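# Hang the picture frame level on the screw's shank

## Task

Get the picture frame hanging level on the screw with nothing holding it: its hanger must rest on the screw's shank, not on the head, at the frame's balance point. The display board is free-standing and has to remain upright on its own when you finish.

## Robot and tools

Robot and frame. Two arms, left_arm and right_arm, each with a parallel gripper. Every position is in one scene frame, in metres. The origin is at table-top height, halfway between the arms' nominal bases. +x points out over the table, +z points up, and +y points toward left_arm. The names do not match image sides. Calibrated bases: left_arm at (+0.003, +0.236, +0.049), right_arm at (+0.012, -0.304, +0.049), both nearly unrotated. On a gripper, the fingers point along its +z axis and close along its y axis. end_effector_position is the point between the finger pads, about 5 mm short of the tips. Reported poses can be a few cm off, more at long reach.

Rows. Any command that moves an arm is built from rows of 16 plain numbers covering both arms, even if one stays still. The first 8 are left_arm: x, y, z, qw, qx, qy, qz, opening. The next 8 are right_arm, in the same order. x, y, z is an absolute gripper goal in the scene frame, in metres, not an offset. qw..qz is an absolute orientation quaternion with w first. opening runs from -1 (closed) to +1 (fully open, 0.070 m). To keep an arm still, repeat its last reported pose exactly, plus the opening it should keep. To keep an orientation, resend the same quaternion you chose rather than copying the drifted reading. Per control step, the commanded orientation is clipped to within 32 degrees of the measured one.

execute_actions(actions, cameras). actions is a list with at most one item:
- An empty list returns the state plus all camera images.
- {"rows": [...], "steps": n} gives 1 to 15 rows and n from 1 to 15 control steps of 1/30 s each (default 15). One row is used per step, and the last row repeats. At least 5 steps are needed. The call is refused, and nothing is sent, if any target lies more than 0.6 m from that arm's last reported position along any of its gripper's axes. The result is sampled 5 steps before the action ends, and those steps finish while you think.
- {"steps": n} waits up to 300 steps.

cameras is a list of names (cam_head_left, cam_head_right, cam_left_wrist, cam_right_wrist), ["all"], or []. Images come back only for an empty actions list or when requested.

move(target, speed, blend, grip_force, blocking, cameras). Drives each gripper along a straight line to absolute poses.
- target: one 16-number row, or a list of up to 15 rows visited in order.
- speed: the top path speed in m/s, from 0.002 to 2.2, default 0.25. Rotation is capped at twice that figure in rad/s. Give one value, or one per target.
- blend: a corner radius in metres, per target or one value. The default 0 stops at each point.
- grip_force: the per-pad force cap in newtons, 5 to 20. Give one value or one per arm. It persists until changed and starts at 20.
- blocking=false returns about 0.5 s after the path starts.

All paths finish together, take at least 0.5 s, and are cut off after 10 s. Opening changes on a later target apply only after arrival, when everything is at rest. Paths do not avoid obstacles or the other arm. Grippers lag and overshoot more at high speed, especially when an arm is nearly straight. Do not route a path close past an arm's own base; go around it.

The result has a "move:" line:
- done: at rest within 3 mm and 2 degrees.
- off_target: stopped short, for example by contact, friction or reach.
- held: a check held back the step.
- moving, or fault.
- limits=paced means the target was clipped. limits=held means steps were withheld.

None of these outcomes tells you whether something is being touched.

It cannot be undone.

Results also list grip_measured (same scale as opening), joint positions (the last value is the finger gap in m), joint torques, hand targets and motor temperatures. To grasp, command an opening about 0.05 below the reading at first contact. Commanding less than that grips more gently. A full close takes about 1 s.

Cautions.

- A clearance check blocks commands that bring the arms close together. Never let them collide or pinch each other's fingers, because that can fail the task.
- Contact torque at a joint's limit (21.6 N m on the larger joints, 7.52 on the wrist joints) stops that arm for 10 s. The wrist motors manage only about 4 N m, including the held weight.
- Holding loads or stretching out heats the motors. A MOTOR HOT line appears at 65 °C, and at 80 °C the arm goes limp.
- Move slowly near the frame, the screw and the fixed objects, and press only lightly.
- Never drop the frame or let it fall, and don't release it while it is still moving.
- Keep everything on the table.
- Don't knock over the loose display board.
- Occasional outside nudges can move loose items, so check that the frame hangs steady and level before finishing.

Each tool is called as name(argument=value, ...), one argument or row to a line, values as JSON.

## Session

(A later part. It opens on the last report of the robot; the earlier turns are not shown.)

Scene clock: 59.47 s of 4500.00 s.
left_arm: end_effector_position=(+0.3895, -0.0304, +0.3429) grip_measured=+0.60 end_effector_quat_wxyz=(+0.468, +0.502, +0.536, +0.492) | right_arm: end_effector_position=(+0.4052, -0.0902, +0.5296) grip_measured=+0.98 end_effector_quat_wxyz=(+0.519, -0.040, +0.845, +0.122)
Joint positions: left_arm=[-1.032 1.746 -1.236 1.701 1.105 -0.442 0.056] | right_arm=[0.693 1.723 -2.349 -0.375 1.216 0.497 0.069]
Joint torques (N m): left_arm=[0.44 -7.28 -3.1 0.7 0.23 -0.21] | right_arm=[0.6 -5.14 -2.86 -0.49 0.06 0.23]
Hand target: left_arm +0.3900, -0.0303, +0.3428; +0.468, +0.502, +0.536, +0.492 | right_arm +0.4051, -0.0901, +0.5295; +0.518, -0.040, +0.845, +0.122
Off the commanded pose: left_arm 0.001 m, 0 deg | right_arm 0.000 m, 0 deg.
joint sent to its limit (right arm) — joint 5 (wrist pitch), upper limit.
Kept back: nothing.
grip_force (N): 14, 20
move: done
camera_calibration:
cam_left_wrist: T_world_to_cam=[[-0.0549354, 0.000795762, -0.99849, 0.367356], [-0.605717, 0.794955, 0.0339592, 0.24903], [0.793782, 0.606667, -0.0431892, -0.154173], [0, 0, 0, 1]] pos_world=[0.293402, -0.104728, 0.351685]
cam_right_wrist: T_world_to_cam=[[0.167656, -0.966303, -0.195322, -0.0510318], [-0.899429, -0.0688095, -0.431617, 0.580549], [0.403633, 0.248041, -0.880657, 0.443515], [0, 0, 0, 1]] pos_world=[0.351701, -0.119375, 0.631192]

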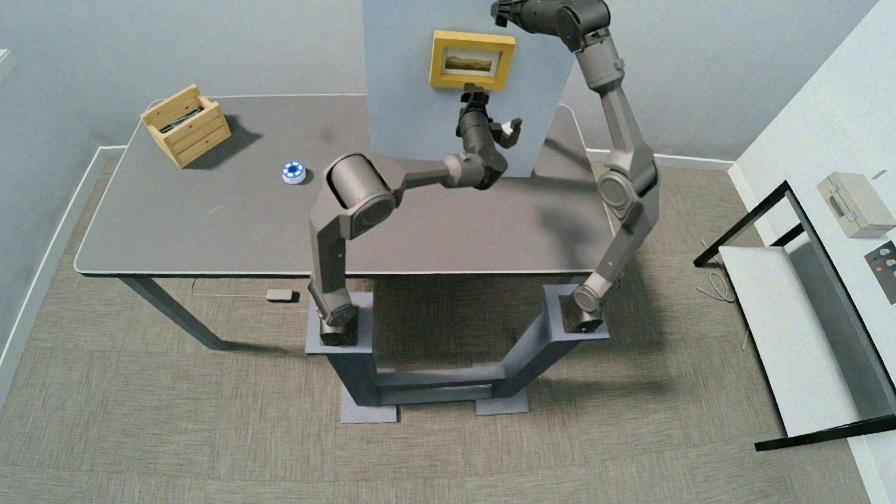

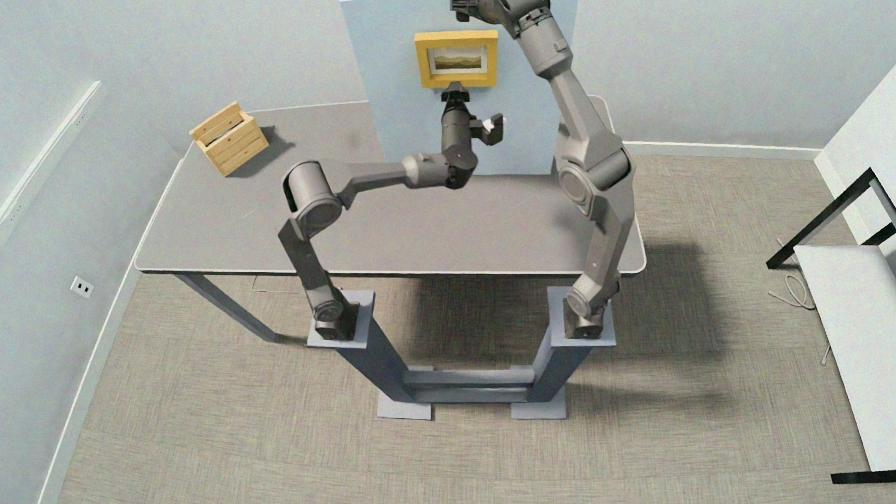

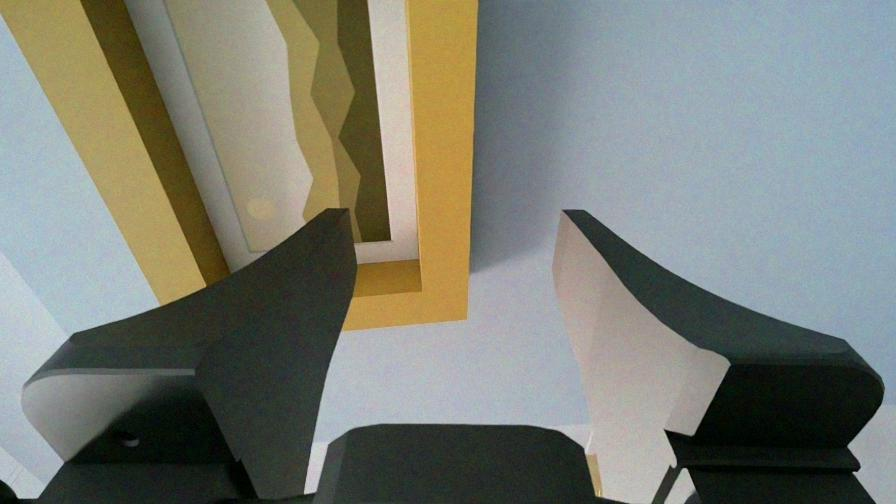

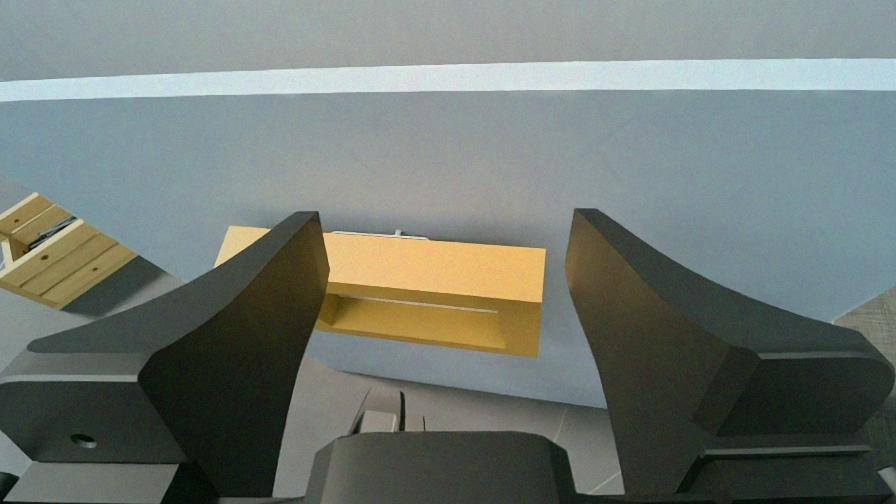

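zoom_image(
  camera="cam_head_left",
  region=[425, 25, 475, 95],
)

zoom_image(
  camera="cam_head_left",
  region=[475, 25, 525, 95],
)

zoom_image(
  camera="cam_head_right",
  region=[410, 25, 460, 95],
)

zoom_image(
  camera="cam_head_right",
  region=[455, 25, 505, 95],
)

Scaled by 7.200 from the camera's 896x504 image, which has a finer 1280x720 frame.

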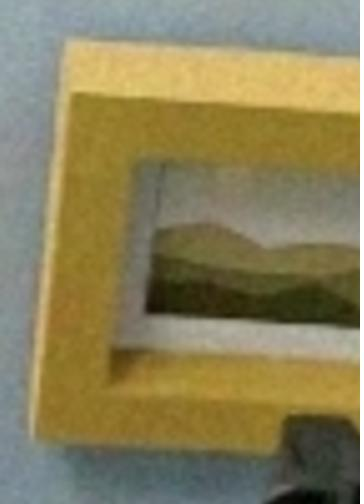

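Scaled by 7.200 from the camera's 896x504 image, which has a finer 1280x720 frame.

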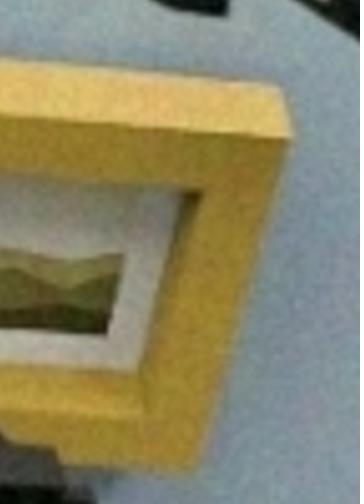

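Scaled by 7.200 from the camera's 896x504 image, which has a finer 1280x720 frame.

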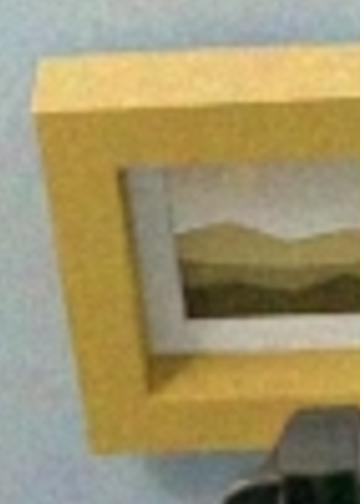

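Scaled by 7.200 from the camera's 896x504 image, which has a finer 1280x720 frame.

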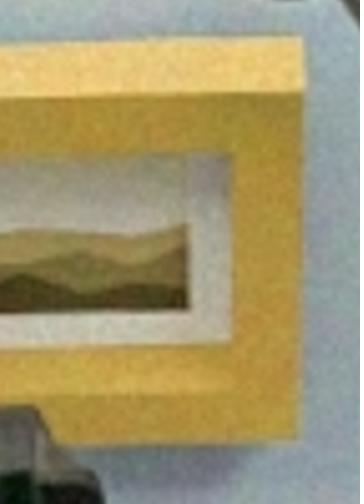

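move(
  target=[
    [0.36,-0.0303,0.3428,0.468,0.502,0.536,0.492,0.6,0.35,-0.2,0.5,0.248,0.314,0.715,0.574,0.98],
    [0.36,-0.0303,0.3428,0.468,0.502,0.536,0.492,0.6,0.43,-0.235,0.425,0.248,0.314,0.715,0.574,0.98],
  ],
  speed=0.4,
  blend=[0.03,0],
  cameras=["cam_right_wrist","cam_left_wrist"],
)

zoom_image(
  camera="cam_right_wrist",
  region=[300, 140, 600, 340],
)

Scene clock: 66.00 s of 4500.00 s.
left_arm: end_effector_position=(+0.3602, -0.0303, +0.3427) grip_measured=+0.60 end_effector_quat_wxyz=(+0.468, +0.502, +0.536, +0.492) | right_arm: end_effector_position=(+0.4303, -0.2353, +0.4247) grip_measured=+0.98 end_effector_quat_wxyz=(+0.248, +0.314, +0.715, +0.574)
Joint positions: left_arm=[-1.113 1.7 -1.173 1.671 1.181 -0.45 0.056] | right_arm=[-0.269 1.506 -1.4 1.327 1.051 0.113 0.069]
Joint torques (N m): left_arm=[-0.02 -7.49 -2.46 0.66 0.5 -0.22] | right_arm=[0.68 -6.19 -4.61 0.78 0 0.18]
Hand target: left_arm +0.3600, -0.0303, +0.3428; +0.468, +0.502, +0.536, +0.492 | right_arm +0.4300, -0.2350, +0.4250; +0.248, +0.314, +0.715, +0.574
Off the commanded pose: left_arm 0.000 m, 0 deg | right_arm 0.001 m, 0 deg.
Kept back: nothing.
grip_force (N): 14, 20
move: done
camera_calibration:
cam_left_wrist: T_world_to_cam=[[-0.0547906, 0.00138278, -0.998497, 0.365478], [-0.606214, 0.794559, 0.0343652, 0.23122], [0.793412, 0.607185, -0.0426961, -0.131089], [0, 0, 0, 1]] pos_world=[0.264201, -0.104628, 0.351386]
cam_right_wrist: T_world_to_cam=[[-0.197925, -0.122191, -0.972571, 0.470096], [-0.967957, 0.180802, 0.17427, 0.378771], [0.154549, 0.975899, -0.154061, 0.346878], [0, 0, 0, 1]] pos_world=[0.406068, -0.34956, 0.444634]
Images, in order (width x height): cam_left_wrist 896x504, cam_right_wrist 896x504.

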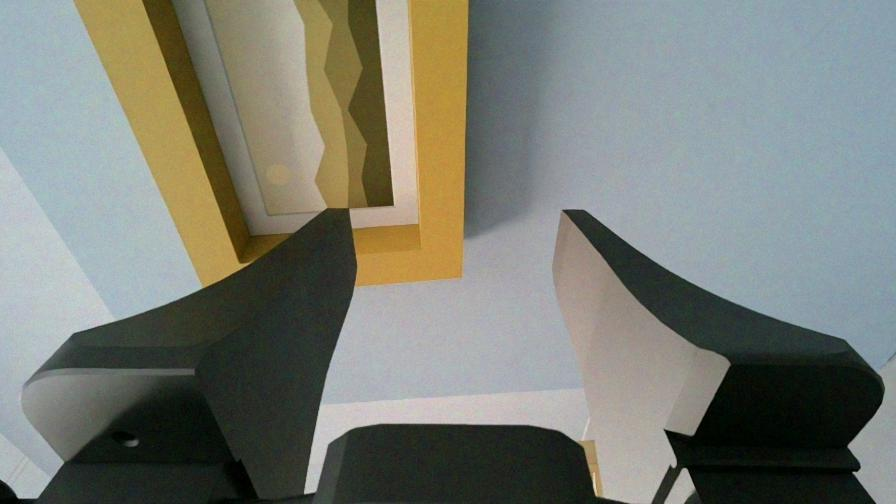

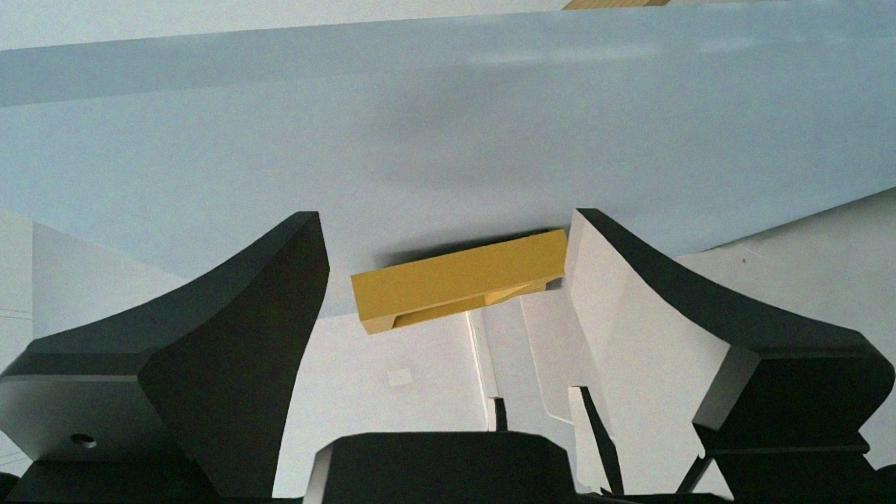

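Scaled by 1.680 from the camera's 896x504 image, which has a finer 1280x720 frame.

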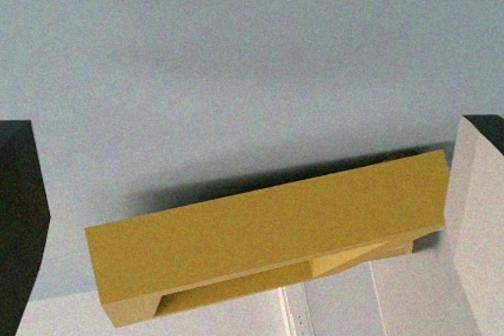

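move(
  target=[
    [0.36,-0.0303,0.3428,0.468,0.502,0.536,0.492,0.6,0.36,-0.2,0.56,0.4161,-0.1574,0.8927,0.0733,0.98],
    [0.36,-0.0303,0.3428,0.468,0.502,0.536,0.492,0.6,0.468,-0.06,0.59,0.4161,-0.1574,0.8927,0.0733,0.98],
  ],
  speed=0.3,
  blend=[0.03,0],
  cameras=["cam_right_wrist","cam_head_left"],
)

zoom_image(
  camera="cam_right_wrist",
  region=[300, 200, 600, 400],
)

Scene clock: 71.20 s of 4500.00 s.
left_arm: end_effector_position=(+0.3602, -0.0303, +0.3427) grip_measured=+0.60 end_effector_quat_wxyz=(+0.468, +0.502, +0.536, +0.492) | right_arm: end_effector_position=(+0.4675, -0.0609, +0.5900) grip_measured=+0.98 end_effector_quat_wxyz=(+0.645, -0.143, +0.737, +0.142)
Joint positions: left_arm=[-1.113 1.7 -1.173 1.671 1.181 -0.45 0.056] | right_arm=[0.574 2.007 -2.797 -0.165 1.011 0.131 0.069]
Joint torques (N m): left_arm=[0.43 -6.45 -3.33 0.84 0.26 -0.23] | right_arm=[0.69 -7.26 -2.78 -0.17 -0.68 0.24]
Hand target: left_arm +0.3600, -0.0303, +0.3428; +0.468, +0.502, +0.536, +0.492 | right_arm +0.4676, -0.0602, +0.5893; +0.645, -0.144, +0.737, +0.143
Off the commanded pose: left_arm 0.000 m, 0 deg | right_arm 0.001 m, 33 deg; orientation clipped.
elbow stopped short (right arm): the move would have taken joint 3 (elbow) straighter than the controller allows.
elbow read too straight (right arm): the controller reads joint 3 (elbow) straighter than it allows; while it does, the hand can move without a command.
Kept back: nothing.
grip_force (N): 14, 20
move: off_target (right_arm); limits=paced
camera_calibration:
cam_right_wrist: T_world_to_cam=[[0.380751, -0.922593, -0.0620586, -0.19702], [-0.669408, -0.228719, -0.70681, 0.709729], [0.637904, 0.310661, -0.704676, 0.25479], [0, 0, 0, 1]] pos_world=[0.387583, -0.0985942, 0.668961]
Images, in order (width x height): cam_head_left 896x504, cam_right_wrist 896x504.

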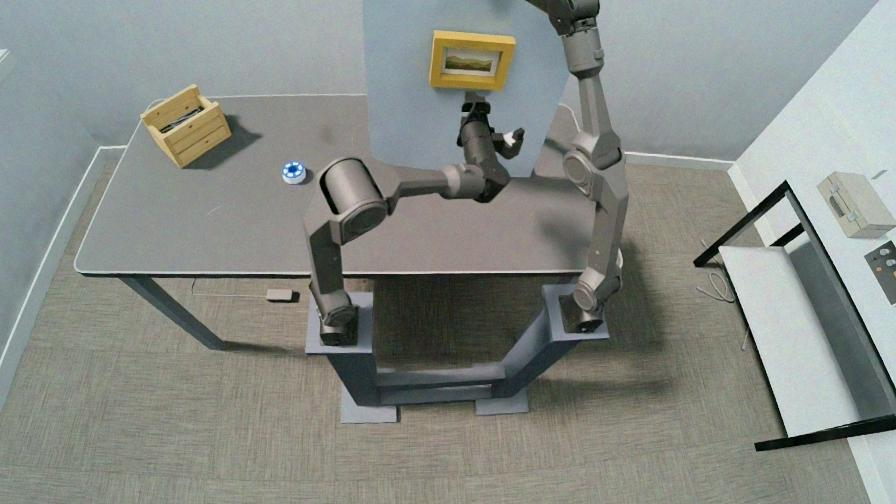

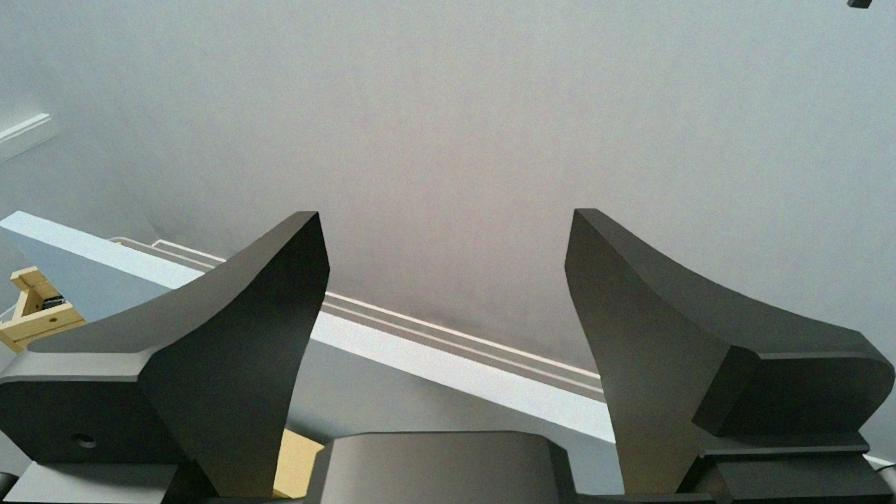

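Scaled by 1.680 from the camera's 896x504 image, which has a finer 1280x720 frame.

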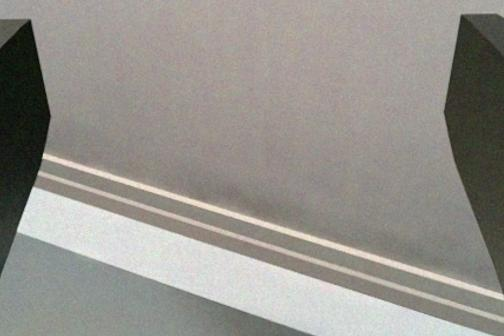

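move(
  target=[
    [0.36,-0.0303,0.3428,0.468,0.502,0.536,0.492,0.6,0.36,-0.06,0.56,0.518,-0.040,0.845,0.122,-1],
    [0.36,-0.0303,0.3428,0.468,0.502,0.536,0.492,0.6,0.395,-0.038,0.455,0.518,-0.040,0.845,0.122,-1],
  ],
  speed=[0.3,0.2],
  blend=[0.03,0],
  cameras=["cam_right_wrist","cam_left_wrist","cam_head_left"],
)

Scene clock: 75.93 s of 4500.00 s.
left_arm: end_effector_position=(+0.3602, -0.0303, +0.3427) grip_measured=+0.60 end_effector_quat_wxyz=(+0.468, +0.502, +0.536, +0.492) | right_arm: end_effector_position=(+0.3951, -0.0380, +0.4549) grip_measured=-1.00 end_effector_quat_wxyz=(+0.519, -0.040, +0.845, +0.122)
Joint positions: left_arm=[-1.113 1.7 -1.173 1.671 1.181 -0.45 0.056] | right_arm=[0.86 1.623 -1.854 -0.633 0.938 0.857 0]
Joint torques (N m): left_arm=[0.69 -5.89 -3.4 0.87 0.31 -0.19] | right_arm=[0.01 -6.95 -4.65 -0.55 -0.47 -0.15]
Hand target: left_arm +0.3600, -0.0303, +0.3428; +0.468, +0.502, +0.536, +0.492 | right_arm +0.3950, -0.0380, +0.4550; +0.518, -0.040, +0.845, +0.122
Off the commanded pose: left_arm 0.000 m, 0 deg | right_arm 0.000 m, 0 deg.
Kept back: nothing.
grip_force (N): 14, 20
move: done
camera_calibration:
cam_left_wrist: T_world_to_cam=[[-0.0547906, 0.00138278, -0.998497, 0.365478], [-0.606214, 0.794559, 0.0343652, 0.23122], [0.793412, 0.607185, -0.0426961, -0.131089], [0, 0, 0, 1]] pos_world=[0.264201, -0.104628, 0.351386]
cam_right_wrist: T_world_to_cam=[[0.167581, -0.966466, -0.194578, -0.0138533], [-0.899444, -0.069077, -0.431543, 0.542713], [0.403631, 0.24733, -0.880858, 0.369052], [0, 0, 0, 1]] pos_world=[0.341501, -0.0671774, 0.556591]
Images, in order (width x height): cam_head_left 896x504, cam_left_wrist 896x504, cam_right_wrist 896x504.

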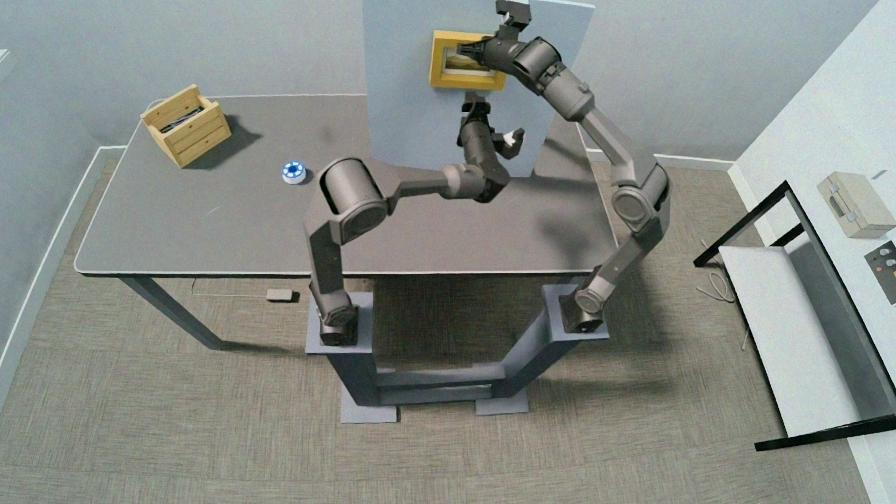

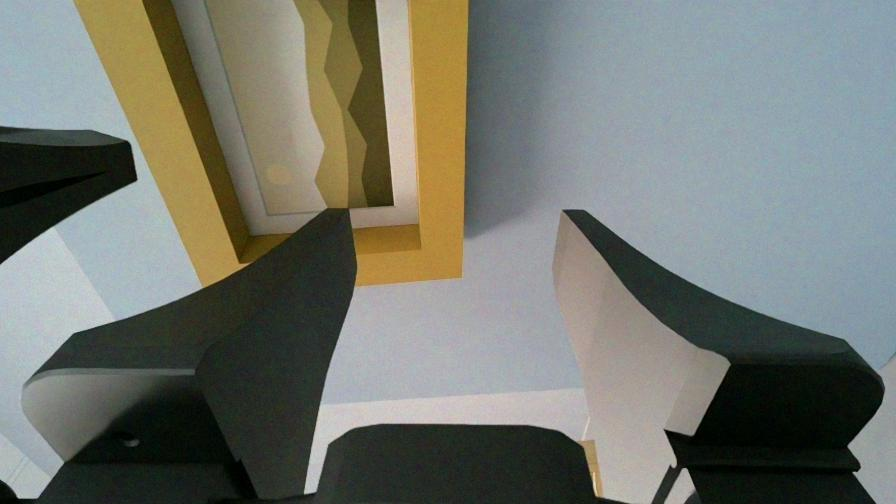

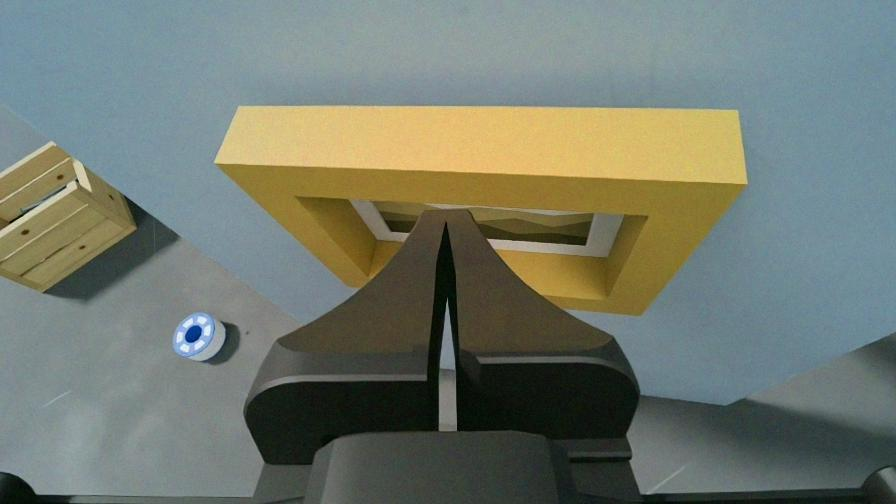

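move(
  target=[0.36,-0.0303,0.3428,0.468,0.502,0.536,0.492,0.6,0.395,-0.04,0.416,0.518,-0.040,0.845,0.122,-1],
  speed=0.1,
  cameras=["cam_right_wrist","cam_left_wrist"],
)

Scene clock: 77.20 s of 4500.00 s.
left_arm: end_effector_position=(+0.3602, -0.0303, +0.3427) grip_measured=+0.60 end_effector_quat_wxyz=(+0.468, +0.502, +0.536, +0.492) | right_arm: end_effector_position=(+0.3948, -0.0397, +0.4156) grip_measured=-1.00 end_effector_quat_wxyz=(+0.518, -0.040, +0.846, +0.122)
Joint positions: left_arm=[-1.113 1.7 -1.173 1.671 1.181 -0.45 0.056] | right_arm=[0.856 1.57 -1.626 -0.721 0.8 0.995 0]
Joint torques (N m): left_arm=[0.47 -5.75 -3.44 0.85 0.29 -0.18] | right_arm=[-0.32 -6.85 -4.77 -0.58 -0.4 -0.14]
Hand target: left_arm +0.3600, -0.0303, +0.3428; +0.468, +0.502, +0.536, +0.492 | right_arm +0.3950, -0.0400, +0.4160; +0.518, -0.040, +0.845, +0.122
Off the commanded pose: left_arm 0.000 m, 0 deg | right_arm 0.001 m, 0 deg.
Kept back: nothing.
grip_force (N): 14, 20
move: done
camera_calibration:
cam_left_wrist: T_world_to_cam=[[-0.0547906, 0.00138278, -0.998497, 0.365478], [-0.606214, 0.794559, 0.0343652, 0.23122], [0.793412, 0.607185, -0.0426961, -0.131089], [0, 0, 0, 1]] pos_world=[0.264201, -0.104628, 0.351386]
cam_right_wrist: T_world_to_cam=[[0.168215, -0.966322, -0.194746, -0.0231484], [-0.899746, -0.0698064, -0.430794, 0.525216], [0.402691, 0.247688, -0.881187, 0.335387], [0, 0, 0, 1]] pos_world=[0.341398, -0.0687768, 0.517291]
Images, in order (width x height): cam_left_wrist 896x504, cam_right_wrist 896x504.

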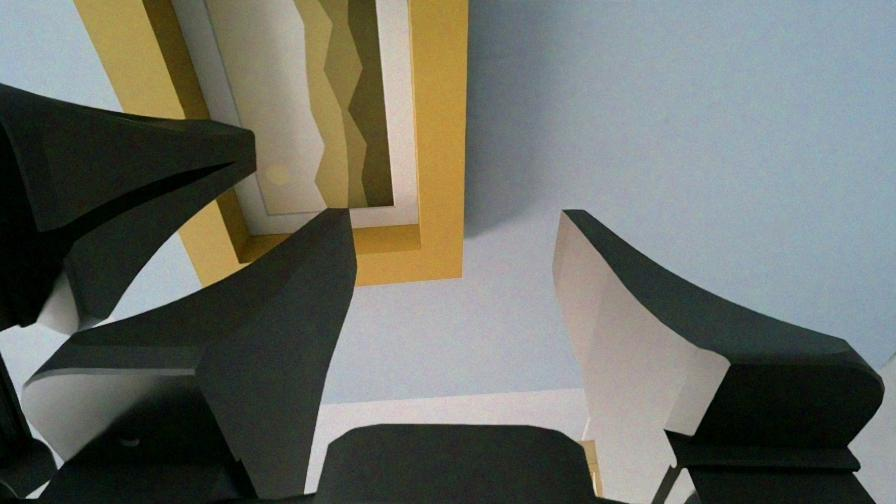

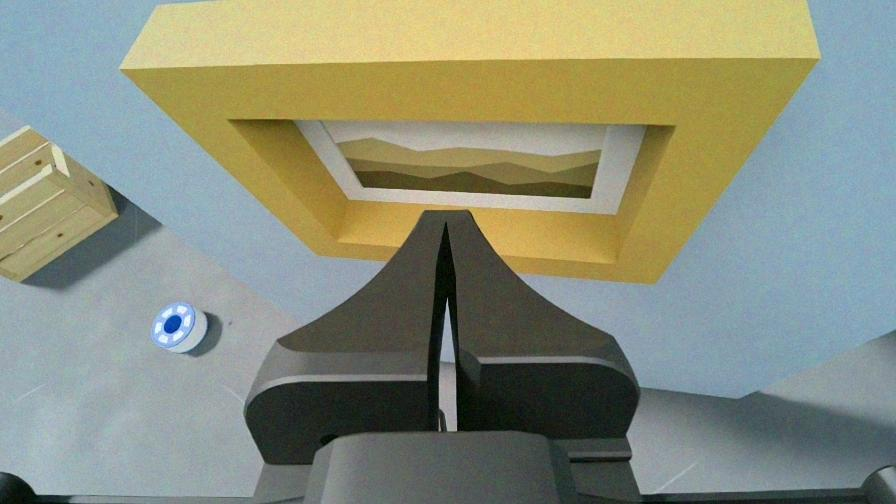

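move(
  target=[
    [0.36,-0.0303,0.3428,0.468,0.502,0.536,0.492,0.6,0.397,-0.04,0.428,0.518,-0.040,0.845,0.122,-1],
    [0.36,-0.0303,0.3428,0.468,0.502,0.536,0.492,0.6,0.417,-0.04,0.428,0.518,-0.040,0.845,0.122,-1],
  ],
  speed=0.06,
  blend=[0.005,0],
  cameras=["cam_right_wrist","cam_left_wrist"],
)

Scene clock: 81.83 s of 4500.00 s.
left_arm: end_effector_position=(+0.3602, -0.0303, +0.3427) grip_measured=+0.60 end_effector_quat_wxyz=(+0.468, +0.502, +0.536, +0.492) | right_arm: end_effector_position=(+0.4167, -0.0394, +0.4272) grip_measured=-1.00 end_effector_quat_wxyz=(+0.517, -0.040, +0.846, +0.122)
Joint positions: left_arm=[-1.113 1.7 -1.173 1.671 1.181 -0.45 0.056] | right_arm=[0.801 1.64 -1.76 -0.63 0.817 0.88 0]
Joint torques (N m): left_arm=[0.42 -5.67 -3.42 0.87 0.28 -0.14] | right_arm=[-0.92 -6.47 -4.86 -1.36 -1.14 0.25]
Hand target: left_arm +0.3600, -0.0303, +0.3428; +0.468, +0.502, +0.536, +0.492 | right_arm +0.4170, -0.0400, +0.4280; +0.518, -0.040, +0.845, +0.122
Off the commanded pose: left_arm 0.000 m, 0 deg | right_arm 0.001 m, 0 deg.
Kept back: nothing.
grip_force (N): 14, 20
move: done
camera_calibration:
cam_left_wrist: T_world_to_cam=[[-0.0547906, 0.00138278, -0.998497, 0.365478], [-0.606214, 0.794559, 0.0343652, 0.23122], [0.793412, 0.607185, -0.0426961, -0.131089], [0, 0, 0, 1]] pos_world=[0.264201, -0.104628, 0.351386]
cam_right_wrist: T_world_to_cam=[[0.168277, -0.966212, -0.195237, -0.0241476], [-0.90082, -0.070311, -0.428463, 0.549269], [0.400258, 0.247974, -0.882214, 0.338197], [0, 0, 0, 1]] pos_world=[0.363489, -0.0685763, 0.528989]
Images, in order (width x height): cam_left_wrist 896x504, cam_right_wrist 896x504.

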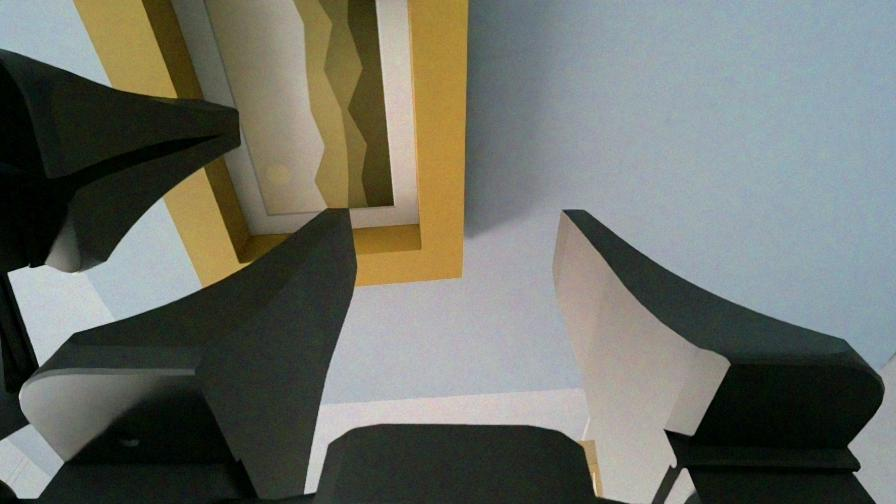

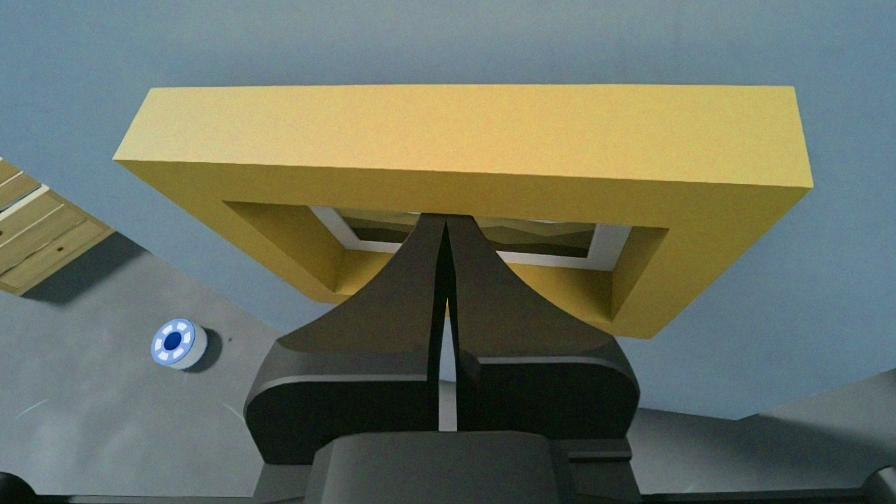

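execute_actions(
  actions=[],
)

Scene clock: 83.13 s of 4500.00 s.
left_arm: end_effector_position=(+0.3602, -0.0303, +0.3427) grip_measured=+0.60 end_effector_quat_wxyz=(+0.468, +0.502, +0.536, +0.492) | right_arm: end_effector_position=(+0.4168, -0.0396, +0.4273) grip_measured=-1.00 end_effector_quat_wxyz=(+0.517, -0.040, +0.846, +0.122)
Joint positions: left_arm=[-1.113 1.7 -1.173 1.671 1.181 -0.45 0.056] | right_arm=[0.801 1.64 -1.76 -0.632 0.817 0.881 0]
Joint torques (N m): left_arm=[0.41 -5.88 -3.22 0.85 0.3 -0.17] | right_arm=[-3.22 -7.19 -5.5 -1.79 -1.38 0.25]
Motor temperatures (°C): left_arm=[31 33 33 33 36 30] | right_arm=[29 31 34 35 39 32]
Hand target: left_arm +0.3600, -0.0303, +0.3428; +0.468, +0.502, +0.536, +0.492 | right_arm +0.4170, -0.0400, +0.4280; +0.518, -0.040, +0.845, +0.122
Off the commanded pose: left_arm 0.000 m, 0 deg | right_arm 0.001 m, 0 deg.
Steps of this call (1-39: nothing new was sent). Readings (end_effector_position of left_arm | right_arm):
1: (+0.3602, -0.0303, +0.3427) | (+0.4167, -0.0394, +0.4272)
2: (+0.3602, -0.0303, +0.3427) | (+0.4167, -0.0394, +0.4272)
4: (+0.3602, -0.0303, +0.3427) | (+0.4168, -0.0395, +0.4273)
8: (+0.3602, -0.0303, +0.3427) | (+0.4168, -0.0395, +0.4273)
39: the state above
grip_force (N): 14, 20
camera_calibration:
cam_left_wrist: T_world_to_cam=[[-0.0547906, 0.00138278, -0.998497, 0.365478], [-0.606214, 0.794559, 0.0343652, 0.23122], [0.793412, 0.607185, -0.0426961, -0.131089], [0, 0, 0, 1]] pos_world=[0.264201, -0.104628, 0.351386]
cam_right_wrist: T_world_to_cam=[[0.167756, -0.966445, -0.194528, -0.024446], [-0.900423, -0.0698718, -0.429366, 0.549762], [0.401367, 0.247186, -0.881932, 0.337663], [0, 0, 0, 1]] pos_world=[0.363593, -0.0686785, 0.529089]

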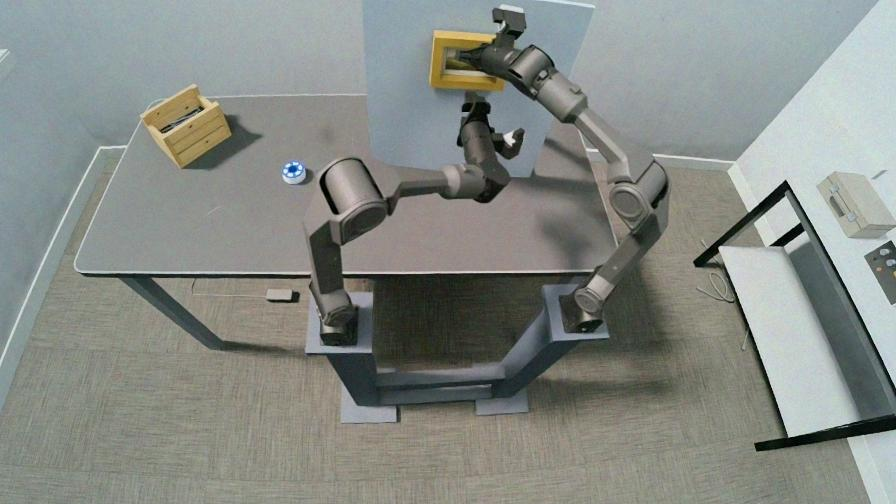

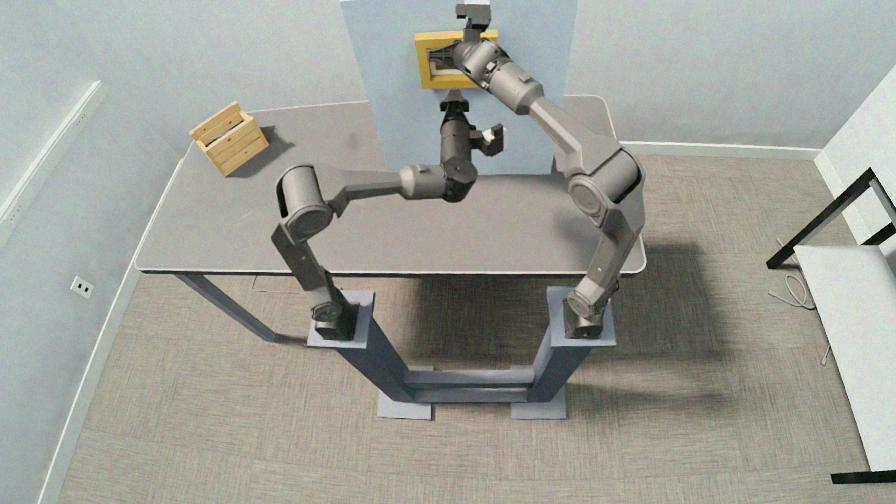

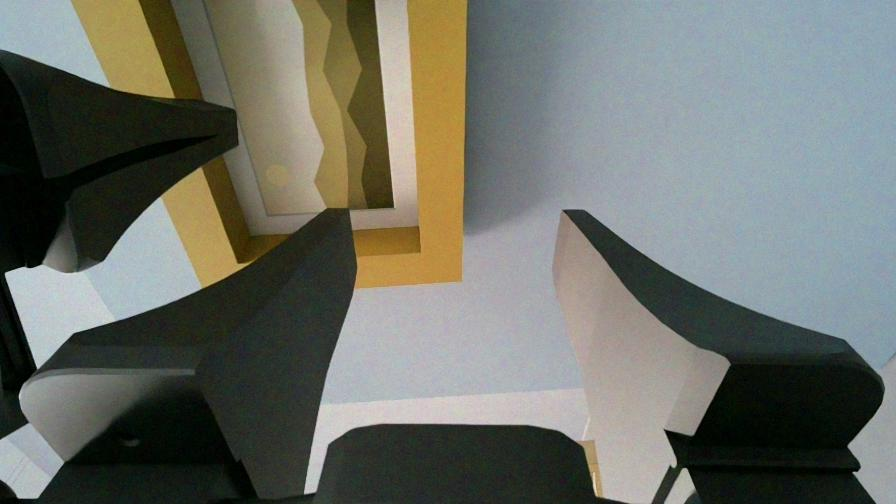

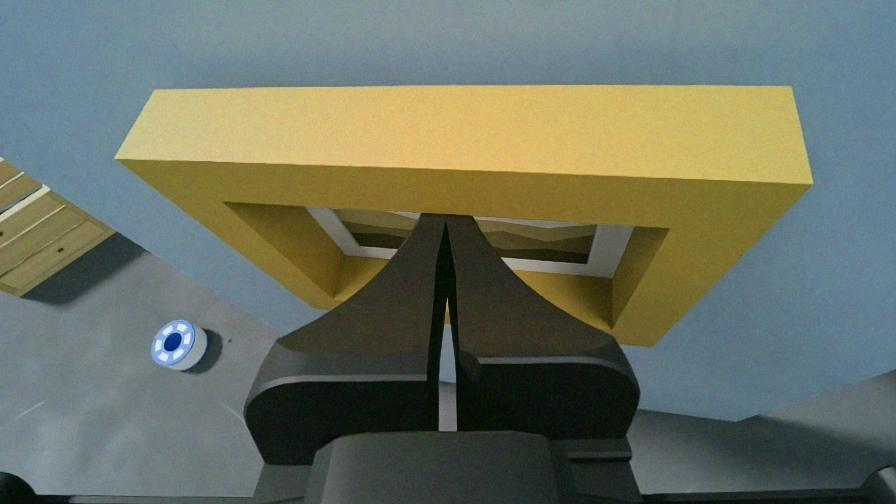

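move(
  target=[
    [0.36,-0.0303,0.3428,0.468,0.502,0.536,0.492,0.6,0.411,-0.0394,0.4285,0.518,-0.040,0.845,0.122,-1],
    [0.36,-0.0303,0.3428,0.468,0.502,0.536,0.492,0.6,0.411,-0.0394,0.4355,0.518,-0.040,0.845,0.122,-1],
    [0.36,-0.0303,0.3428,0.468,0.502,0.536,0.492,0.6,0.418,-0.0394,0.4355,0.518,-0.040,0.845,0.122,-1],
  ],
  speed=0.03,
  cameras=["cam_right_wrist"],
)

Scene clock: 84.77 s of 4500.00 s.
left_arm: end_effector_position=(+0.3602, -0.0303, +0.3427) grip_measured=+0.60 end_effector_quat_wxyz=(+0.468, +0.502, +0.536, +0.492) | right_arm: end_effector_position=(+0.4171, -0.0385, +0.4356) grip_measured=-1.00 end_effector_quat_wxyz=(+0.518, -0.040, +0.846, +0.124)
Joint positions: left_arm=[-1.113 1.7 -1.173 1.671 1.181 -0.45 0.056] | right_arm=[0.802 1.652 -1.808 -0.61 0.844 0.852 0]
Joint torques (N m): left_arm=[0.54 -5.86 -3.38 0.84 0.28 -0.16] | right_arm=[-5.46 -2.48 -4.75 -2.06 -1.33 0.07]
Hand target: left_arm +0.3600, -0.0303, +0.3428; +0.468, +0.502, +0.536, +0.492 | right_arm +0.4180, -0.0394, +0.4355; +0.518, -0.040, +0.845, +0.122
Off the commanded pose: left_arm 0.000 m, 0 deg | right_arm 0.001 m, 0 deg.
Kept back: nothing.
grip_force (N): 14, 20
move: done
camera_calibration:
cam_right_wrist: T_world_to_cam=[[0.170137, -0.965462, -0.197325, -0.0214941], [-0.900108, -0.0707594, -0.429883, 0.553616], [0.401073, 0.250753, -0.881058, 0.34452], [0, 0, 0, 1]] pos_world=[0.363793, -0.0679676, 0.537291]
Images, in order (width x height): cam_right_wrist 896x504.

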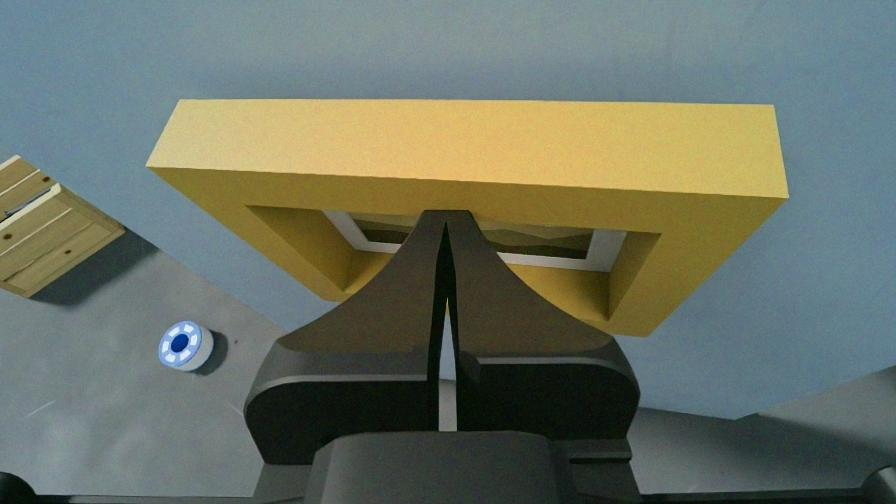

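move(
  target=[
    [0.36,-0.0303,0.3428,0.468,0.502,0.536,0.492,0.6,0.416,-0.0394,0.4395,0.518,-0.040,0.845,0.122,-1],
    [0.36,-0.0303,0.3428,0.468,0.502,0.536,0.492,0.6,0.422,-0.0394,0.4395,0.518,-0.040,0.845,0.122,-1],
  ],
  speed=0.03,
  cameras=["cam_right_wrist","cam_head_right"],
)

zoom_image(
  camera="cam_right_wrist",
  region=[346, 90, 546, 240],
)

Scene clock: 86.33 s of 4500.00 s.
left_arm: end_effector_position=(+0.3602, -0.0303, +0.3427) grip_measured=+0.60 end_effector_quat_wxyz=(+0.468, +0.502, +0.536, +0.492) | right_arm: end_effector_position=(+0.4211, -0.0391, +0.4405) grip_measured=-1.00 end_effector_quat_wxyz=(+0.518, -0.040, +0.845, +0.123)
Joint positions: left_arm=[-1.113 1.7 -1.173 1.671 1.181 -0.45 0.056] | right_arm=[0.792 1.668 -1.848 -0.592 0.857 0.826 0]
Joint torques (N m): left_arm=[0.53 -5.95 -3.35 0.88 0.32 -0.17] | right_arm=[-4.46 -1.66 -3.96 -1.65 -1.44 0.09]
Hand target: left_arm +0.3600, -0.0303, +0.3428; +0.468, +0.502, +0.536, +0.492 | right_arm +0.4220, -0.0394, +0.4395; +0.518, -0.040, +0.845, +0.122
Off the commanded pose: left_arm 0.000 m, 0 deg | right_arm 0.001 m, 0 deg.
Kept back: nothing.
grip_force (N): 14, 20
move: done
camera_calibration:
cam_right_wrist: T_world_to_cam=[[0.169162, -0.96569, -0.197044, -0.0216002], [-0.899461, -0.0695285, -0.431434, 0.55984], [0.402931, 0.250216, -0.880363, 0.346237], [0, 0, 0, 1]] pos_world=[0.367699, -0.0685684, 0.542092]
Images, in order (width x height): cam_head_right 896x504, cam_right_wrist 896x504.

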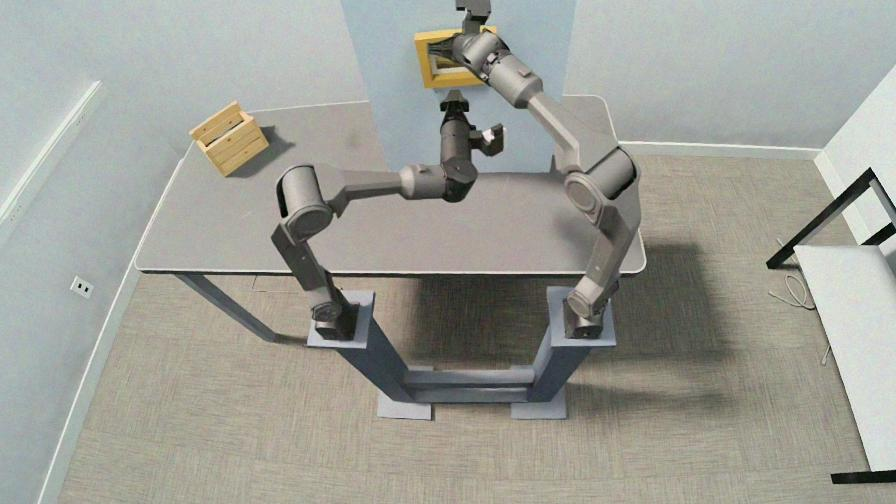

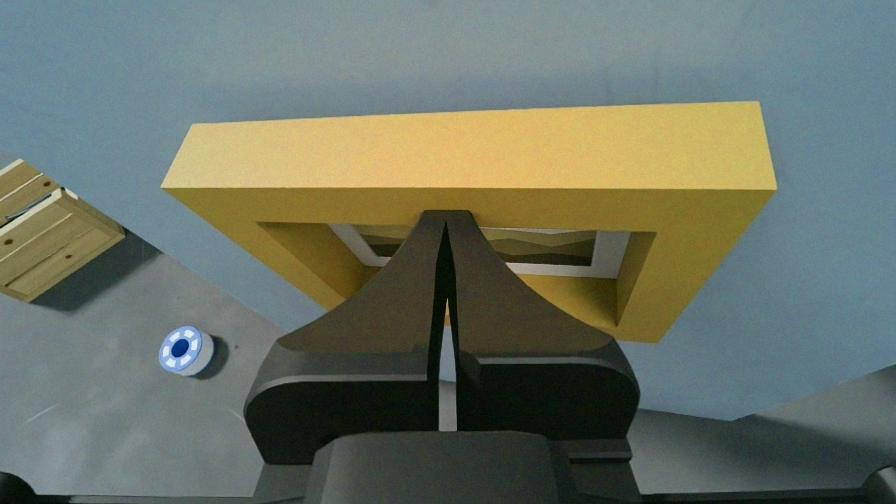

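Scaled by 2.520 from the camera's 896x504 image, which has a finer 1280x720 frame.

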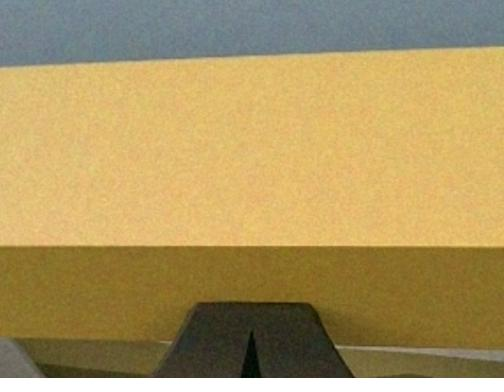

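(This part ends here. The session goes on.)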